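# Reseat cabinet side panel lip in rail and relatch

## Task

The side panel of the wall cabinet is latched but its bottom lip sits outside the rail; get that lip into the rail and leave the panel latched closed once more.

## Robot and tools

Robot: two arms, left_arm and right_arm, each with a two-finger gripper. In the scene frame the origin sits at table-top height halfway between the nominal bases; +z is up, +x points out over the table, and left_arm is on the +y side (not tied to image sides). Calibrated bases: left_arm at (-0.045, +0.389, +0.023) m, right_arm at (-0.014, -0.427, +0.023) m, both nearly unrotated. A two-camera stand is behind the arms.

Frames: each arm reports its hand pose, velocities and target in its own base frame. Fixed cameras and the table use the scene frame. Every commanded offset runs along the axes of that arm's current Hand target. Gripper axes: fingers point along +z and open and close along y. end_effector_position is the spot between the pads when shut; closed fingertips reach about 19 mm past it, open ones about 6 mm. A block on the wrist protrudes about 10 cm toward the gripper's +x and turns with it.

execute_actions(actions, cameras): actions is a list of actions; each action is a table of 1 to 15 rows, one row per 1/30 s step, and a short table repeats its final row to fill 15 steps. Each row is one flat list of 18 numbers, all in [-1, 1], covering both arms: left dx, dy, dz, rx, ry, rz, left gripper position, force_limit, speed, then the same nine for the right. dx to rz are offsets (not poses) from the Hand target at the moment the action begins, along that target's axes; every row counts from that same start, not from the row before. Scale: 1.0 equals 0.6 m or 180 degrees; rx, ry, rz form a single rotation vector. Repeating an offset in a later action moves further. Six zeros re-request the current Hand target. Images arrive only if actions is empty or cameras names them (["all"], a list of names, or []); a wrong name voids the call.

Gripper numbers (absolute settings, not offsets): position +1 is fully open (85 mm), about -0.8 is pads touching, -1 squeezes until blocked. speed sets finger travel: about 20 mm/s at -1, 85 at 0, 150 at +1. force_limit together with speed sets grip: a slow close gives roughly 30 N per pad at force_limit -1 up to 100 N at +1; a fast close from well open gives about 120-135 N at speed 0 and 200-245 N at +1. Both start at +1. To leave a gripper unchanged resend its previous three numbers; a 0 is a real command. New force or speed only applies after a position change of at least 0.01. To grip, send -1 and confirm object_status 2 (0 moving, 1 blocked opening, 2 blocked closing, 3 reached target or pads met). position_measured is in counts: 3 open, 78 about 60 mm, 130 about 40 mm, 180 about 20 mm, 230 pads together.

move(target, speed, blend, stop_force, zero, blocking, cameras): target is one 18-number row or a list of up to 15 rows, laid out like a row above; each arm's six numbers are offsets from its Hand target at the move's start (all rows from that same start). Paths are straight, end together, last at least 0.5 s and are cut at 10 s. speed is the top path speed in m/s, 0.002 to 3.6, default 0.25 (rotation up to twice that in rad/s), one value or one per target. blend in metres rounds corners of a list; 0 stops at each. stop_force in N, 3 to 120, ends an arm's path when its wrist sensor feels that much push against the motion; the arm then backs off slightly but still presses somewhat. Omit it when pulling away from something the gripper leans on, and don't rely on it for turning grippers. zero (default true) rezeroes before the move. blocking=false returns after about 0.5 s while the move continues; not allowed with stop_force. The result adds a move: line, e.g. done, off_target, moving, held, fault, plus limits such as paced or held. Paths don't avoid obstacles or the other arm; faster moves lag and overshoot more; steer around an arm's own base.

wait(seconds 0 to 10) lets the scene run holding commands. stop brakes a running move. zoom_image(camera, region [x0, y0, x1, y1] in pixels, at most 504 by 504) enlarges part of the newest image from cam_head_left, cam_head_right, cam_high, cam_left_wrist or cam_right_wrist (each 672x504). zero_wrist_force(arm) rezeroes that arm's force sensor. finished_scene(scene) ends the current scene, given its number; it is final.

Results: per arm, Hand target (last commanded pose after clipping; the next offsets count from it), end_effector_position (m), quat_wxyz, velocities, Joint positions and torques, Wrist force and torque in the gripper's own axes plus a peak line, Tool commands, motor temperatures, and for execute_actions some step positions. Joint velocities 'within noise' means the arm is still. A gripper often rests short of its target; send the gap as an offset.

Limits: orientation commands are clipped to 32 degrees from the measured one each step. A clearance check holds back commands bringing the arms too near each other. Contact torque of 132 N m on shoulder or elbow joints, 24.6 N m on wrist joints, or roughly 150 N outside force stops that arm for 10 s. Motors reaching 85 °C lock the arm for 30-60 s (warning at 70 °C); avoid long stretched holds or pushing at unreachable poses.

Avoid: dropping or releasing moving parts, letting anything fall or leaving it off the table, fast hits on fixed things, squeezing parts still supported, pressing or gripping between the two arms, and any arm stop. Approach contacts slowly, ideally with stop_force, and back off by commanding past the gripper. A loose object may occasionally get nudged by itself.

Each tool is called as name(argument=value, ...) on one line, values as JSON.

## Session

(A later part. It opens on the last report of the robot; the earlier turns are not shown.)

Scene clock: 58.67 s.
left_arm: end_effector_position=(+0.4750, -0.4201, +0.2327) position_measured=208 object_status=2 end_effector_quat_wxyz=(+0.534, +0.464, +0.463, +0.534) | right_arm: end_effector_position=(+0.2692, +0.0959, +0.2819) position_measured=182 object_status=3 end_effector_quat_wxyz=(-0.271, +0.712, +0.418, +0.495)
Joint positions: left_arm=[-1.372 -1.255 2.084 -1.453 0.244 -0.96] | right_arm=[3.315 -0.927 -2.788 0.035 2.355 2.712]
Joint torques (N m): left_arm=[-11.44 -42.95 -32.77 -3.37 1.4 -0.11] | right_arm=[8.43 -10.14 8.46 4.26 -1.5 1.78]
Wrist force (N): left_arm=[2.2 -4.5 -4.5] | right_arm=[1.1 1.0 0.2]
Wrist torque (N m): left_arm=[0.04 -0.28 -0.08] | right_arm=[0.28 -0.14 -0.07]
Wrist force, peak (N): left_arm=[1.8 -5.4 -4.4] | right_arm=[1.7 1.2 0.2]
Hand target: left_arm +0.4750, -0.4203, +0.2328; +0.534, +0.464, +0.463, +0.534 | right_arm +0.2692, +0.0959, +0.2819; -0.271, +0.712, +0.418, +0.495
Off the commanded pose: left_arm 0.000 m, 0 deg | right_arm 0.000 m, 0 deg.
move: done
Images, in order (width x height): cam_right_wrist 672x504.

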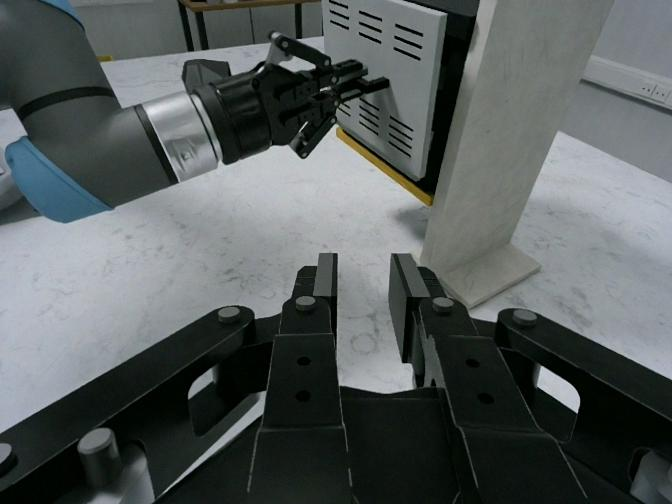

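move(target=[0,-0.004,0.028,0,0,0,-1,-0.6,-1,0,0,0,0,0,0,-0.42,-1,-1], speed=0.05, stop_force=8, cameras=["cam_right_wrist"])

zoom_image(camera="cam_right_wrist", region=[330, 80, 460, 220])

Scene clock: 60.77 s.
left_arm: end_effector_position=(+0.4826, -0.4203, +0.2328) position_measured=208 object_status=2 end_effector_quat_wxyz=(+0.534, +0.463, +0.463, +0.534) | right_arm: end_effector_position=(+0.2692, +0.0959, +0.2819) position_measured=182 object_status=3 end_effector_quat_wxyz=(-0.271, +0.712, +0.418, +0.495)
Joint positions: left_arm=[-1.356 -1.246 2.064 -1.408 0.257 -0.995] | right_arm=[3.315 -0.927 -2.788 0.035 2.355 2.712]
Joint torques (N m): left_arm=[11.63 -27.51 -31.48 -0.73 4.37 -1.9] | right_arm=[8.73 -9 9.07 4.14 -1.48 1.77]
Wrist force (N): left_arm=[2.3 -4.6 -6.4] | right_arm=[1.1 1.2 0.1]
Wrist torque (N m): left_arm=[-0.06 -0.27 -0.16] | right_arm=[0.30 -0.14 -0.07]
Wrist force, peak (N): left_arm=[4.9 -4.7 -32.8] | right_arm=[1.5 1.5 0.4]
Hand target: left_arm +0.4827, -0.4203, +0.2329; +0.534, +0.463, +0.463, +0.534 (not the last commanded pose) | right_arm +0.2692, +0.0959, +0.2819; -0.271, +0.712, +0.418, +0.495
Off the commanded pose: left_arm 0.009 m, 0 deg | right_arm 0.000 m, 0 deg.
move: contact (left_arm)
Images, in order (width x height): cam_right_wrist 672x504.

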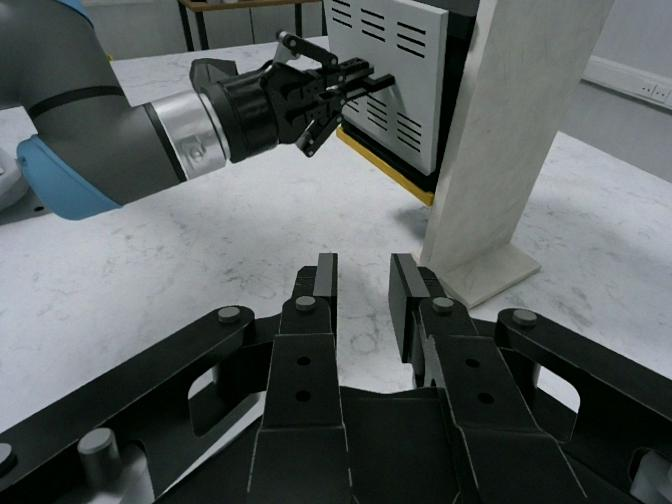

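Scaled by 3.600 from the camera's 672x504 image, which has a finer 960x720 frame.

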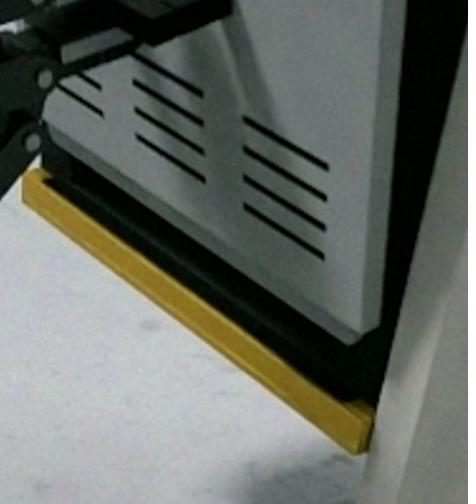

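move(target=[[0,0.0005,-0.0033,0,0,0,-1,-0.6,-1,0,0,0,0,0,0,-0.42,-1,-1],[0,-0.0491,-0.0114,0,0,0,-1,-0.6,-1,0,0,0,0,0,0,-0.42,-1,-1]], speed=0.04, stop_force=8, cameras=["cam_right_wrist"])

zoom_image(camera="cam_right_wrist", region=[330, 80, 460, 220])

Scene clock: 64.50 s.
left_arm: end_effector_position=(+0.4803, -0.4202, +0.2142) position_measured=208 object_status=2 end_effector_quat_wxyz=(+0.534, +0.463, +0.463, +0.534) | right_arm: end_effector_position=(+0.2692, +0.0959, +0.2819) position_measured=182 object_status=3 end_effector_quat_wxyz=(-0.271, +0.712, +0.418, +0.495)
Joint positions: left_arm=[-1.361 -1.211 2.083 -1.472 0.253 -0.985] | right_arm=[3.315 -0.927 -2.788 0.035 2.355 2.712]
Joint torques (N m): left_arm=[13.13 -27.47 -31.13 -3.28 3.9 -1.76] | right_arm=[8.13 -6.82 8.86 3.94 -1.44 1.76]
Wrist force (N): left_arm=[1.5 -2.4 -4.9] | right_arm=[1.2 0.9 0.4]
Wrist torque (N m): left_arm=[0.04 -0.18 -0.17] | right_arm=[0.28 -0.16 -0.07]
Wrist force, peak (N): left_arm=[1.0 13.9 -6.5] | right_arm=[1.6 1.3 0.3]
Hand target: left_arm +0.4803, -0.4203, +0.2142; +0.534, +0.463, +0.463, +0.534 (not the last commanded pose) | right_arm +0.2692, +0.0959, +0.2819; -0.271, +0.712, +0.418, +0.495
Off the commanded pose: left_arm 0.011 m, 0 deg | right_arm 0.000 m, 0 deg.
move: contact (left_arm); path passed 1 of 2 targets
Images, in order (width x height): cam_right_wrist 672x504.

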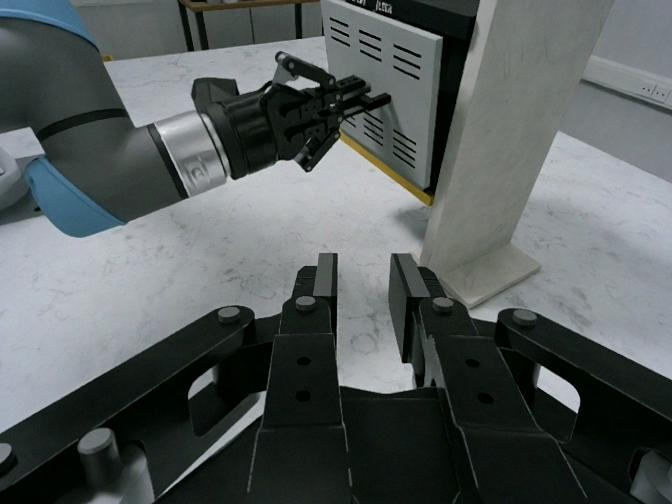

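Scaled by 3.600 from the camera's 672x504 image, which has a finer 960x720 frame.

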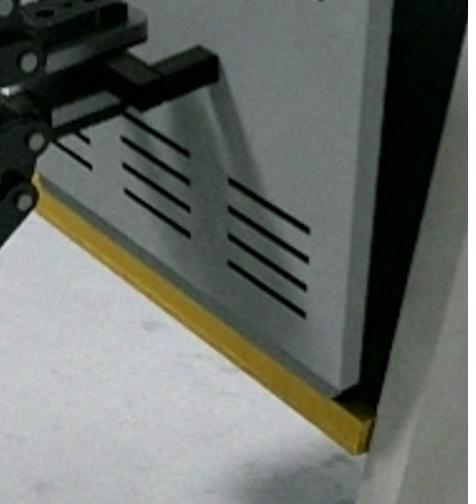

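move(target=[[0,0.005,0.0007,0,0,0,-1,-0.6,-1,0,0,0,0,0,0,-0.42,-1,-1],[0,0.003,0.0157,0,0,0,-1,-0.6,-1,0,0,0,0,0,0,-0.42,-1,-1]], speed=0.02, stop_force=6)

move(target=[[0,0,-0.001,0,0,0,-1,-0.6,-1,0,0,0,0,0,0,-0.42,-1,-1],[0,-0.0396,-0.0066,0,0,0,-1,-0.6,-1,0,0,0,0,0,0,-0.42,-1,-1]], speed=0.02, stop_force=8, cameras=["cam_right_wrist"])

zoom_image(camera="cam_right_wrist", region=[330, 80, 460, 220])

Scene clock: 66.90 s.
left_arm: end_effector_position=(+0.4894, -0.4203, +0.2173) position_measured=208 object_status=2 end_effector_quat_wxyz=(+0.534, +0.463, +0.463, +0.534) | right_arm: end_effector_position=(+0.2692, +0.0959, +0.2819) position_measured=182 object_status=3 end_effector_quat_wxyz=(-0.271, +0.712, +0.418, +0.495)
Joint positions: left_arm=[-1.341 -1.208 2.058 -1.41 0.269 -1.026] | right_arm=[3.315 -0.927 -2.788 0.035 2.355 2.712]
Joint torques (N m): left_arm=[-11.59 -45.08 -4.65 -3.62 -1.01 1.57] | right_arm=[8.47 -5.88 8.3 3.83 -1.3 1.72]
Wrist force (N): left_arm=[1.7 -4.7 -4.9] | right_arm=[1.3 1.1 0.4]
Wrist torque (N m): left_arm=[0.08 -0.20 -0.13] | right_arm=[0.29 -0.17 -0.07]
Wrist force, peak (N): left_arm=[1.8 -4.6 -5.0] | right_arm=[1.7 1.4 0.2]
Hand target: left_arm +0.4894, -0.4203, +0.2173; +0.534, +0.463, +0.463, +0.534 | right_arm +0.2692, +0.0959, +0.2819; -0.271, +0.712, +0.418, +0.495
Off the commanded pose: left_arm 0.000 m, 0 deg | right_arm 0.000 m, 0 deg.
move: done

Scene clock: 68.60 s.
left_arm: end_effector_position=(+0.4888, -0.4203, +0.2050) position_measured=208 object_status=2 end_effector_quat_wxyz=(+0.534, +0.464, +0.463, +0.534) | right_arm: end_effector_position=(+0.2692, +0.0959, +0.2819) position_measured=182 object_status=3 end_effector_quat_wxyz=(-0.271, +0.712, +0.418, +0.495)
Joint positions: left_arm=[-1.343 -1.184 2.068 -1.446 0.268 -1.024] | right_arm=[3.315 -0.927 -2.788 0.035 2.355 2.712]
Joint torques (N m): left_arm=[4.61 -37.79 -31.48 -3.35 -0.01 -0.06] | right_arm=[8.45 -6.27 8.69 3.8 -1.31 1.77]
Wrist force (N): left_arm=[1.2 -2.6 -4.5] | right_arm=[1.3 1.1 0.2]
Wrist torque (N m): left_arm=[0.04 -0.11 -0.18] | right_arm=[0.30 -0.17 -0.07]
Wrist force, peak (N): left_arm=[8.1 23.2 -11.6] | right_arm=[1.6 1.3 0.1]
Hand target: left_arm +0.4888, -0.4203, +0.2050; +0.534, +0.464, +0.463, +0.534 (not the last commanded pose) | right_arm +0.2692, +0.0959, +0.2819; -0.271, +0.712, +0.418, +0.495
Off the commanded pose: left_arm 0.012 m, 0 deg | right_arm 0.000 m, 0 deg.
move: contact (left_arm); path passed 1 of 2 targets
Images, in order (width x height): cam_right_wrist 672x504.

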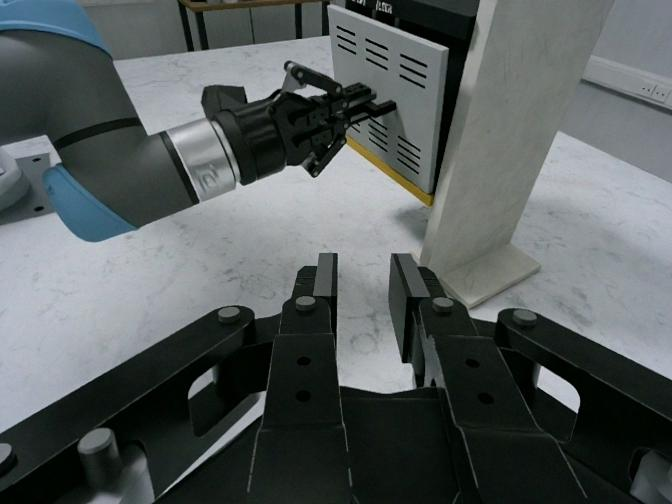

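Scaled by 3.600 from the camera's 672x504 image, which has a finer 960x720 frame.

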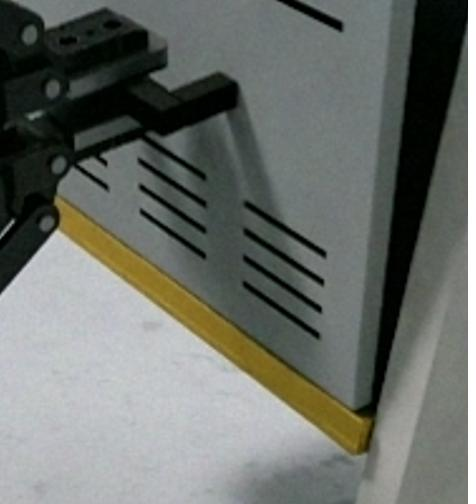

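move(target=[[0,0.0028,0.0088,0.0167,0,0,-1,-0.6,-1,0,0,0,0,0,0,-0.42,-1,-1],[0,0.0048,0.0165,0.0311,0,0,-1,-0.6,-1,0,0,0,0,0,0,-0.42,-1,-1]], speed=0.03, stop_force=25, cameras=["cam_right_wrist","cam_left_wrist","cam_head_left"])

zoom_image(camera="cam_right_wrist", region=[300, 0, 500, 230])

Scene clock: 72.63 s.
left_arm: end_effector_position=(+0.4982, -0.4203, +0.2092) position_measured=208 object_status=2 end_effector_quat_wxyz=(+0.511, +0.489, +0.489, +0.511) | right_arm: end_effector_position=(+0.2692, +0.0959, +0.2819) position_measured=182 object_status=3 end_effector_quat_wxyz=(-0.271, +0.712, +0.418, +0.495)
Joint positions: left_arm=[-1.328 -1.195 1.926 -0.913 0.247 -1.394] | right_arm=[3.315 -0.927 -2.788 0.035 2.355 2.712]
Joint torques (N m): left_arm=[-8.89 -45.92 -5.68 0.07 2.9 0.41] | right_arm=[9.37 -3.35 7.89 3.52 -1.39 1.91]
Wrist force (N): left_arm=[0.8 -3.5 -4.4] | right_arm=[1.3 1.0 0.4]
Wrist torque (N m): left_arm=[0.14 -0.08 -0.22] | right_arm=[0.27 -0.17 -0.07]
Wrist force, peak (N): left_arm=[1.1 -4.0 -4.6] | right_arm=[1.6 1.3 0.3]
Hand target: left_arm +0.4982, -0.4203, +0.2092; +0.511, +0.489, +0.489, +0.511 | right_arm +0.2692, +0.0959, +0.2819; -0.271, +0.712, +0.418, +0.495
Off the commanded pose: left_arm 0.000 m, 0 deg | right_arm 0.000 m, 0 deg.
move: done
Images, in order (width x height): cam_head_left 672x504, cam_left_wrist 672x504, cam_right_wrist 672x504.

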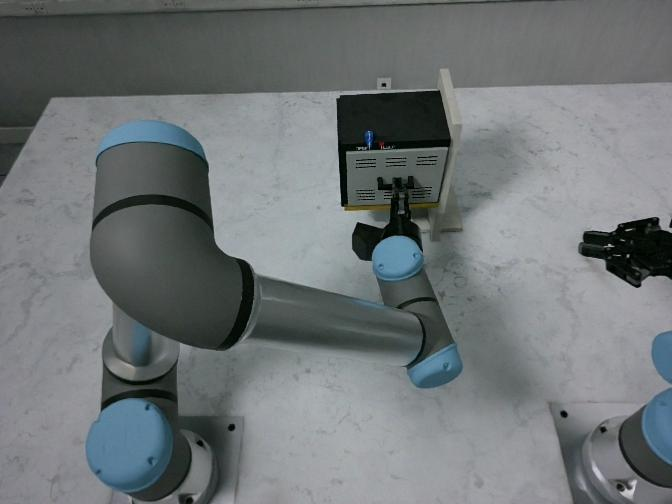

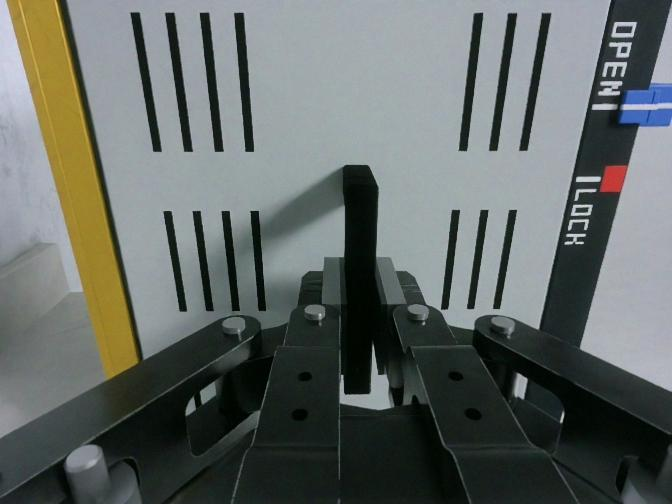

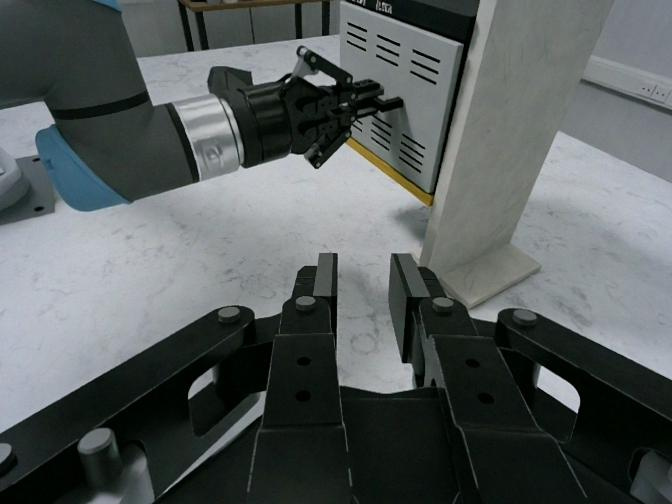

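Scaled by 2.191 from the camera's 672x504 image, which has a finer 960x720 frame.

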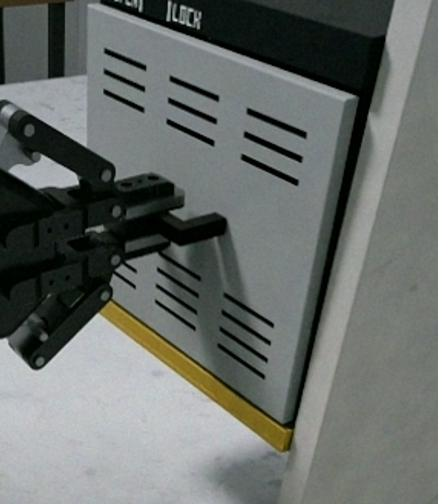

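move(target=[[0,0.0024,0.0071,0.0133,0,0,-1,-0.6,-1,0,0,0,0,0,0,-0.42,-1,-1],[0,0.0024,0.0137,0.0133,0,0,-1,-0.6,-1,0,0,0,0,0,0,-0.42,-1,-1]], speed=0.03, stop_force=15, cameras=["cam_right_wrist","cam_left_wrist"])

zoom_image(camera="cam_right_wrist", region=[300, 0, 500, 230])

Scene clock: 74.90 s.
left_arm: end_effector_position=(+0.5019, -0.4202, +0.2107) position_measured=208 object_status=2 end_effector_quat_wxyz=(+0.502, +0.498, +0.498, +0.502) | right_arm: end_effector_position=(+0.2692, +0.0959, +0.2819) position_measured=182 object_status=3 end_effector_quat_wxyz=(-0.271, +0.712, +0.418, +0.495)
Joint positions: left_arm=[-1.321 -1.183 1.866 -0.713 0.251 -1.541] | right_arm=[3.315 -0.927 -2.788 0.035 2.355 2.712]
Joint torques (N m): left_arm=[-5.52 -46.58 -11.63 0.89 -3.46 -1.93] | right_arm=[8.75 -3.31 8.81 3.51 -1.46 1.91]
Wrist force (N): left_arm=[-2.0 -3.6 -13.9] | right_arm=[1.2 1.1 0.2]
Wrist torque (N m): left_arm=[0.07 0.03 -0.11] | right_arm=[0.30 -0.16 -0.07]
Wrist force, peak (N): left_arm=[5.4 -3.0 -38.6] | right_arm=[1.6 1.3 0.6]
Hand target: left_arm +0.5019, -0.4202, +0.2107; +0.502, +0.498, +0.498, +0.502 (not the last commanded pose) | right_arm +0.2692, +0.0959, +0.2819; -0.271, +0.712, +0.418, +0.495
Off the commanded pose: left_arm 0.004 m, 0 deg | right_arm 0.000 m, 0 deg.
move: contact (left_arm); path passed 0 of 2 targets
Images, in order (width x height): cam_left_wrist 672x504, cam_right_wrist 672x504.

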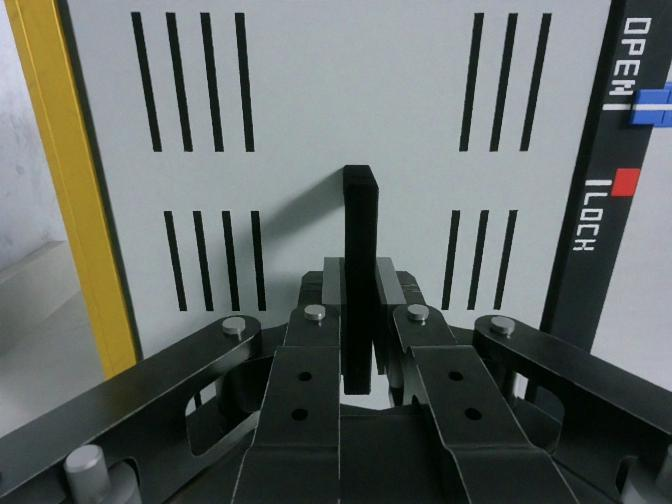

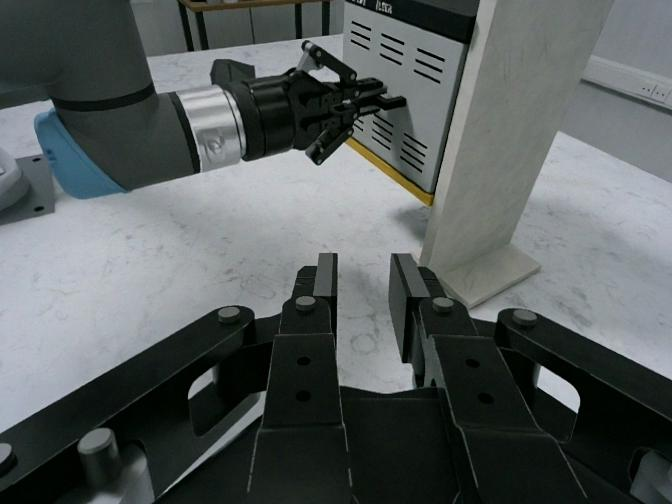

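Scaled by 2.191 from the camera's 672x504 image, which has a finer 960x720 frame.

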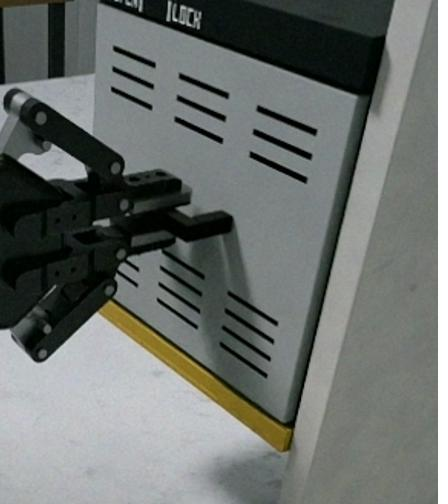

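move(target=[[0,0,0,0,0,0,-1,-0.6,-1,0.298,0.279,0.062,0.395,-0.216,-0.569,-0.42,-1,-1],[0,0,0,0,0,0,-1,-0.6,-1,0.4305,0.0468,0.613,0.395,-0.216,-0.569,-0.42,-1,-1]], speed=0.5, blend=0.05, cameras=["cam_right_wrist"])

Scene clock: 80.63 s.
left_arm: end_effector_position=(+0.5019, -0.4202, +0.2107) position_measured=208 object_status=2 end_effector_quat_wxyz=(+0.502, +0.498, +0.498, +0.502) | right_arm: end_effector_position=(+0.5104, +0.4606, +0.3896) position_measured=182 object_status=3 end_effector_quat_wxyz=(+0.000, -0.001, +1.000, +0.001)
Joint positions: left_arm=[-1.321 -1.183 1.866 -0.713 0.251 -1.541] | right_arm=[4.071 -2.053 -0.811 -1.847 1.571 0.927]
Joint torques (N m): left_arm=[-6.72 -46.43 -19.4 0.86 -2.83 -1.82] | right_arm=[8.77 36.97 35.1 2.44 2.17 0.66]
Wrist force (N): left_arm=[-2.0 -3.1 -13.0] | right_arm=[2.1 1.0 1.0]
Wrist torque (N m): left_arm=[0.12 0.03 -0.11] | right_arm=[0.04 -0.42 0.20]
Wrist force, peak (N): left_arm=[-2.0 -3.2 -14.0] | right_arm=[1.6 5.1 1.4]
Hand target: left_arm +0.5019, -0.4202, +0.2107; +0.502, +0.498, +0.498, +0.502 | right_arm +0.5103, +0.4607, +0.3896; +0.000, -0.001, +1.000, +0.001
Off the commanded pose: left_arm 0.000 m, 0 deg | right_arm 0.000 m, 0 deg.
move: done
Images, in order (width x height): cam_right_wrist 672x504.

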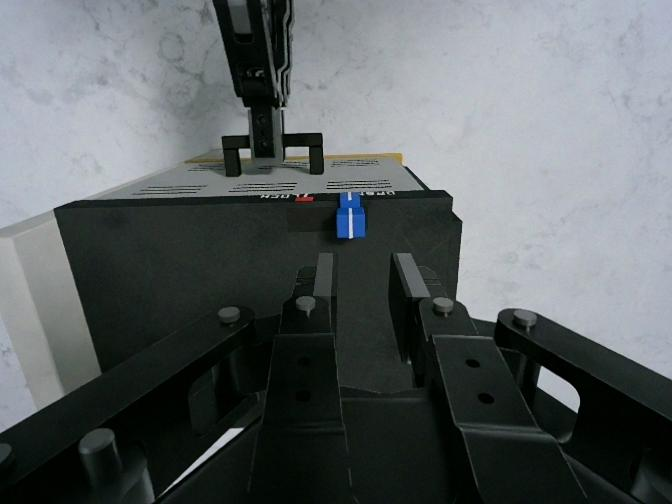

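move(target=[0,0,0,0,0,0,-1,-0.6,-1,-0.001,-0.0015,0.1025,0,0,0,-0.42,-1,-1], speed=0.15)

move(target=[0,0,0,0,0,0,-1,-0.6,-1,0,-0.052,0,0,0,0,-0.42,-1,-1], speed=0.05, stop_force=15, cameras=["cam_right_wrist","cam_left_wrist"])

Scene clock: 82.00 s.
left_arm: end_effector_position=(+0.5019, -0.4202, +0.2107) position_measured=208 object_status=2 end_effector_quat_wxyz=(+0.502, +0.498, +0.498, +0.502) | right_arm: end_effector_position=(+0.5110, +0.4598, +0.3283) position_measured=182 object_status=3 end_effector_quat_wxyz=(+0.000, -0.001, +1.000, +0.001)
Joint positions: left_arm=[-1.321 -1.183 1.866 -0.713 0.251 -1.541] | right_arm=[4.069 -2.019 -1.022 -1.67 1.571 0.926]
Joint torques (N m): left_arm=[-6.44 -47.19 -21.06 0.86 -2.76 -1.73] | right_arm=[-0.36 37.54 14.16 5.73 -1.49 -0.75]
Wrist force (N): left_arm=[-1.9 -3.4 -13.1] | right_arm=[2.3 -4.1 3.1]
Wrist torque (N m): left_arm=[0.11 0.02 -0.12] | right_arm=[0.01 -0.42 0.13]
Wrist force, peak (N): left_arm=[-1.7 -3.6 -13.4] | right_arm=[2.7 -4.5 4.8]
Hand target: left_arm +0.5019, -0.4202, +0.2107; +0.502, +0.498, +0.498, +0.502 | right_arm +0.5110, +0.4598, +0.3281; +0.000, -0.001, +1.000, +0.001
Off the commanded pose: left_arm 0.000 m, 0 deg | right_arm 0.000 m, 0 deg.
move: done

Scene clock: 83.53 s.
left_arm: end_effector_position=(+0.5019, -0.4202, +0.2107) position_measured=208 object_status=2 end_effector_quat_wxyz=(+0.502, +0.498, +0.498, +0.502) | right_arm: end_effector_position=(+0.5111, +0.4300, +0.3281) position_measured=182 object_status=3 end_effector_quat_wxyz=(+0.000, -0.001, +1.000, +0.001)
Joint positions: left_arm=[-1.321 -1.183 1.866 -0.713 0.251 -1.541] | right_arm=[4.042 -1.965 -1.099 -1.646 1.571 0.898]
Joint torques (N m): left_arm=[-6.37 -46.76 -22.76 0.84 -2.6 -1.87] | right_arm=[6.91 48.48 9.67 2.45 -2.69 -1.14]
Wrist force (N): left_arm=[-1.7 -3.9 -13.2] | right_arm=[-0.7 7.4 2.0]
Wrist torque (N m): left_arm=[0.08 0.02 -0.12] | right_arm=[-0.04 -0.38 0.10]
Wrist force, peak (N): left_arm=[-1.7 -3.9 -13.5] | right_arm=[-3.1 25.8 4.7]
Hand target: left_arm +0.5019, -0.4202, +0.2107; +0.502, +0.498, +0.498, +0.502 | right_arm +0.5111, +0.4300, +0.3281; +0.000, -0.001, +1.000, +0.001 (not the last commanded pose)
Off the commanded pose: left_arm 0.000 m, 0 deg | right_arm 0.001 m, 0 deg.
move: contact (right_arm)
Images, in order (width x height): cam_left_wrist 672x504, cam_right_wrist 672x504.

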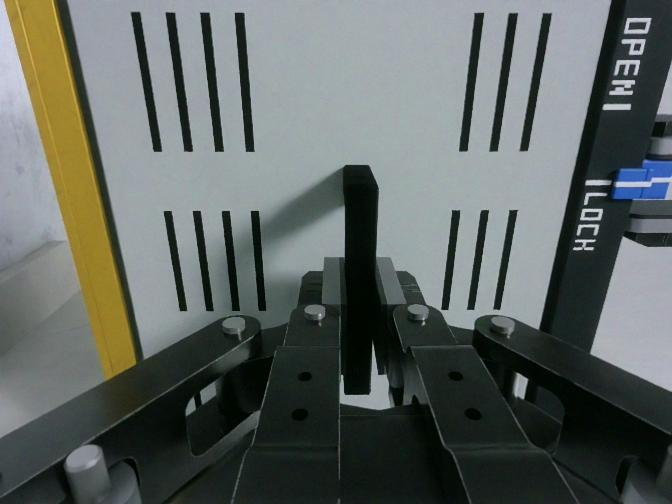

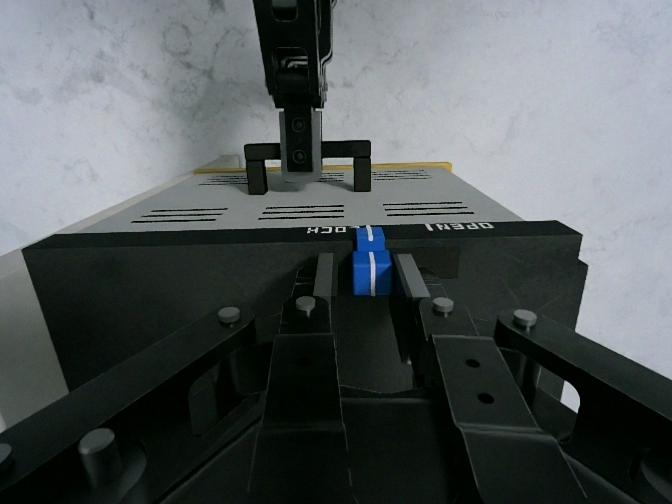

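move(target=[[0,0,0,0,0,0,-0.3,-1,-1,0,0.006,0,0,0,0,-0.42,-1,-1],[0,0,0,0,0,0,-0.3,-1,-1,0,0.006,-0.15,0,0,0,-0.42,-1,-1]], speed=0.1)

move(target=[0,0,-0.15,0,0,0,-0.3,-1,-1,0,0,0,0,0,0,-0.42,-1,-1], speed=0.1, cameras=["all"])

zoom_image(camera="cam_left_wrist", region=[0, 0, 672, 504])

Scene clock: 86.50 s.
left_arm: end_effector_position=(+0.5019, -0.4202, +0.2107) position_measured=167 object_status=3 end_effector_quat_wxyz=(+0.502, +0.498, +0.498, +0.502) | right_arm: end_effector_position=(+0.5110, +0.4335, +0.4180) position_measured=182 object_status=3 end_effector_quat_wxyz=(+0.000, -0.001, +1.000, +0.000)
Joint positions: left_arm=[-1.321 -1.183 1.866 -0.713 0.251 -1.541] | right_arm=[4.045 -2.026 -0.776 -1.909 1.571 0.902]
Joint torques (N m): left_arm=[-6.18 -29.7 -26.96 0.35 -2.31 -1.69] | right_arm=[-9.38 46.71 29.48 2.01 0.77 -2.12]
Wrist force (N): left_arm=[0.8 0.2 -4.1] | right_arm=[3.2 -0.1 0.7]
Wrist torque (N m): left_arm=[0.03 -0.06 -0.12] | right_arm=[-0.13 -0.56 0.08]
Wrist force, peak (N): left_arm=[-1.8 -4.0 -13.2] | right_arm=[-1.1 7.6 1.6]
Hand target: left_arm +0.5019, -0.4202, +0.2107; +0.502, +0.498, +0.498, +0.502 | right_arm +0.5110, +0.4335, +0.4181; +0.000, -0.001, +1.000, +0.001
Off the commanded pose: left_arm 0.000 m, 0 deg | right_arm 0.000 m, 0 deg.
move: done

Scene clock: 88.03 s.
left_arm: end_effector_position=(+0.4120, -0.4201, +0.2100) position_measured=167 object_status=3 end_effector_quat_wxyz=(+0.501, +0.499, +0.498, +0.502) | right_arm: end_effector_position=(+0.5110, +0.4335, +0.4181) position_measured=182 object_status=3 end_effector_quat_wxyz=(+0.000, -0.001, +1.000, +0.001)
Joint positions: left_arm=[-1.52 -1.276 2.007 -0.851 0.052 -1.45] | right_arm=[4.045 -2.026 -0.776 -1.909 1.571 0.902]
Joint torques (N m): left_arm=[-2.36 -25.21 -29.82 1.28 -1.58 -1.87] | right_arm=[-9.58 48.08 33.79 1.51 2.21 -2.11]
Wrist force (N): left_arm=[1.1 0.4 -4.4] | right_arm=[3.2 -0.1 0.4]
Wrist torque (N m): left_arm=[0.06 -0.11 -0.05] | right_arm=[-0.14 -0.57 0.08]
Wrist force, peak (N): left_arm=[0.8 0.5 -5.9] | right_arm=[3.3 -0.3 0.6]
Hand target: left_arm +0.4119, -0.4202, +0.2101; +0.502, +0.498, +0.498, +0.502 | right_arm +0.5110, +0.4335, +0.4181; +0.000, -0.001, +1.000, +0.001
Off the commanded pose: left_arm 0.000 m, 0 deg | right_arm 0.000 m, 0 deg.
move: done

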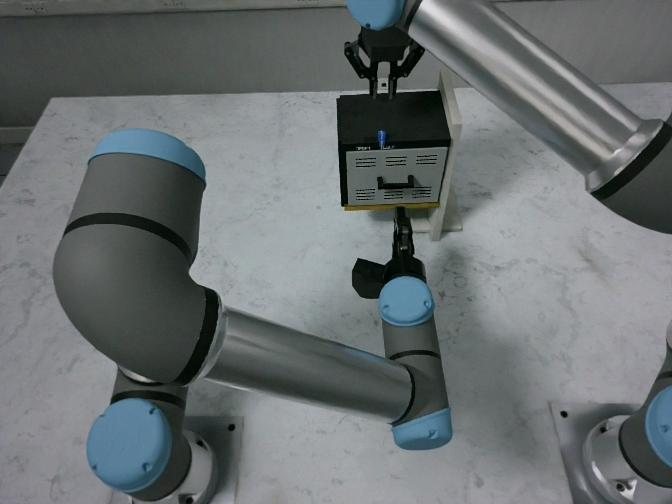

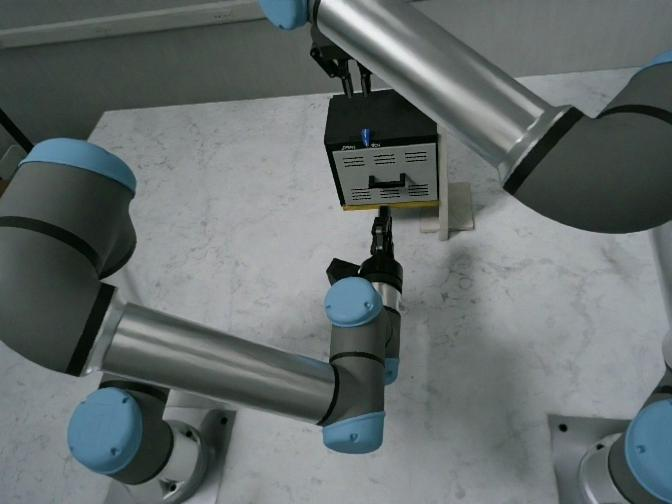

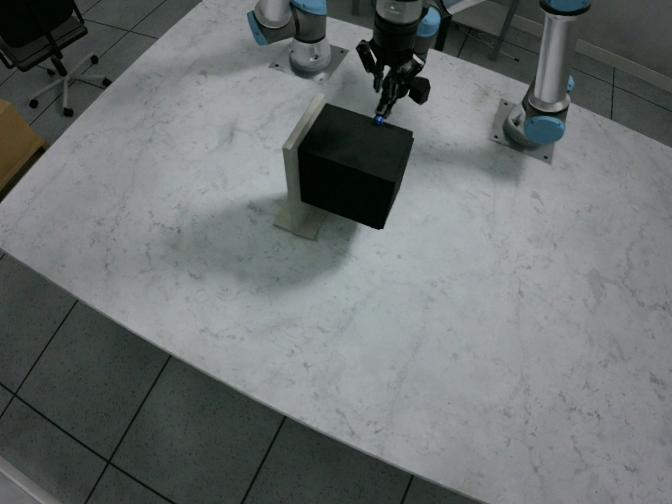

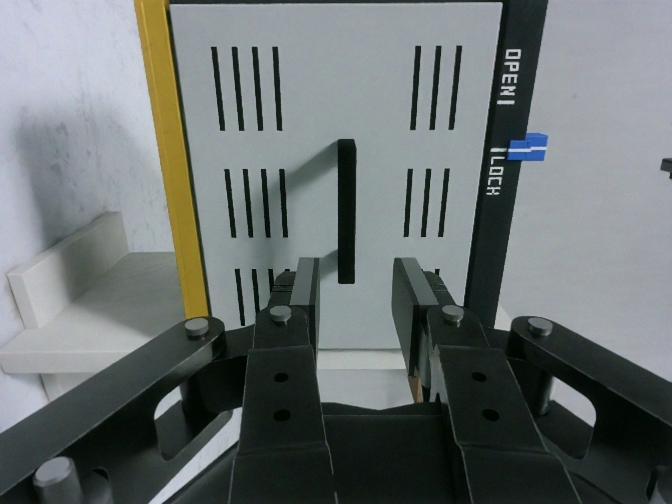

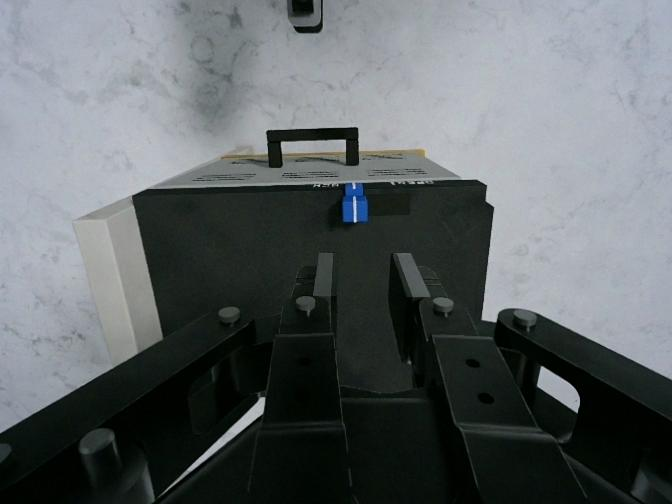

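Region (0, 0, 672, 504) is 672x504 pixels. A region can be at most 504 by 504 pixels.

Seated and latched.

finished_scene(scene=1)

The scene is finished: the task was done.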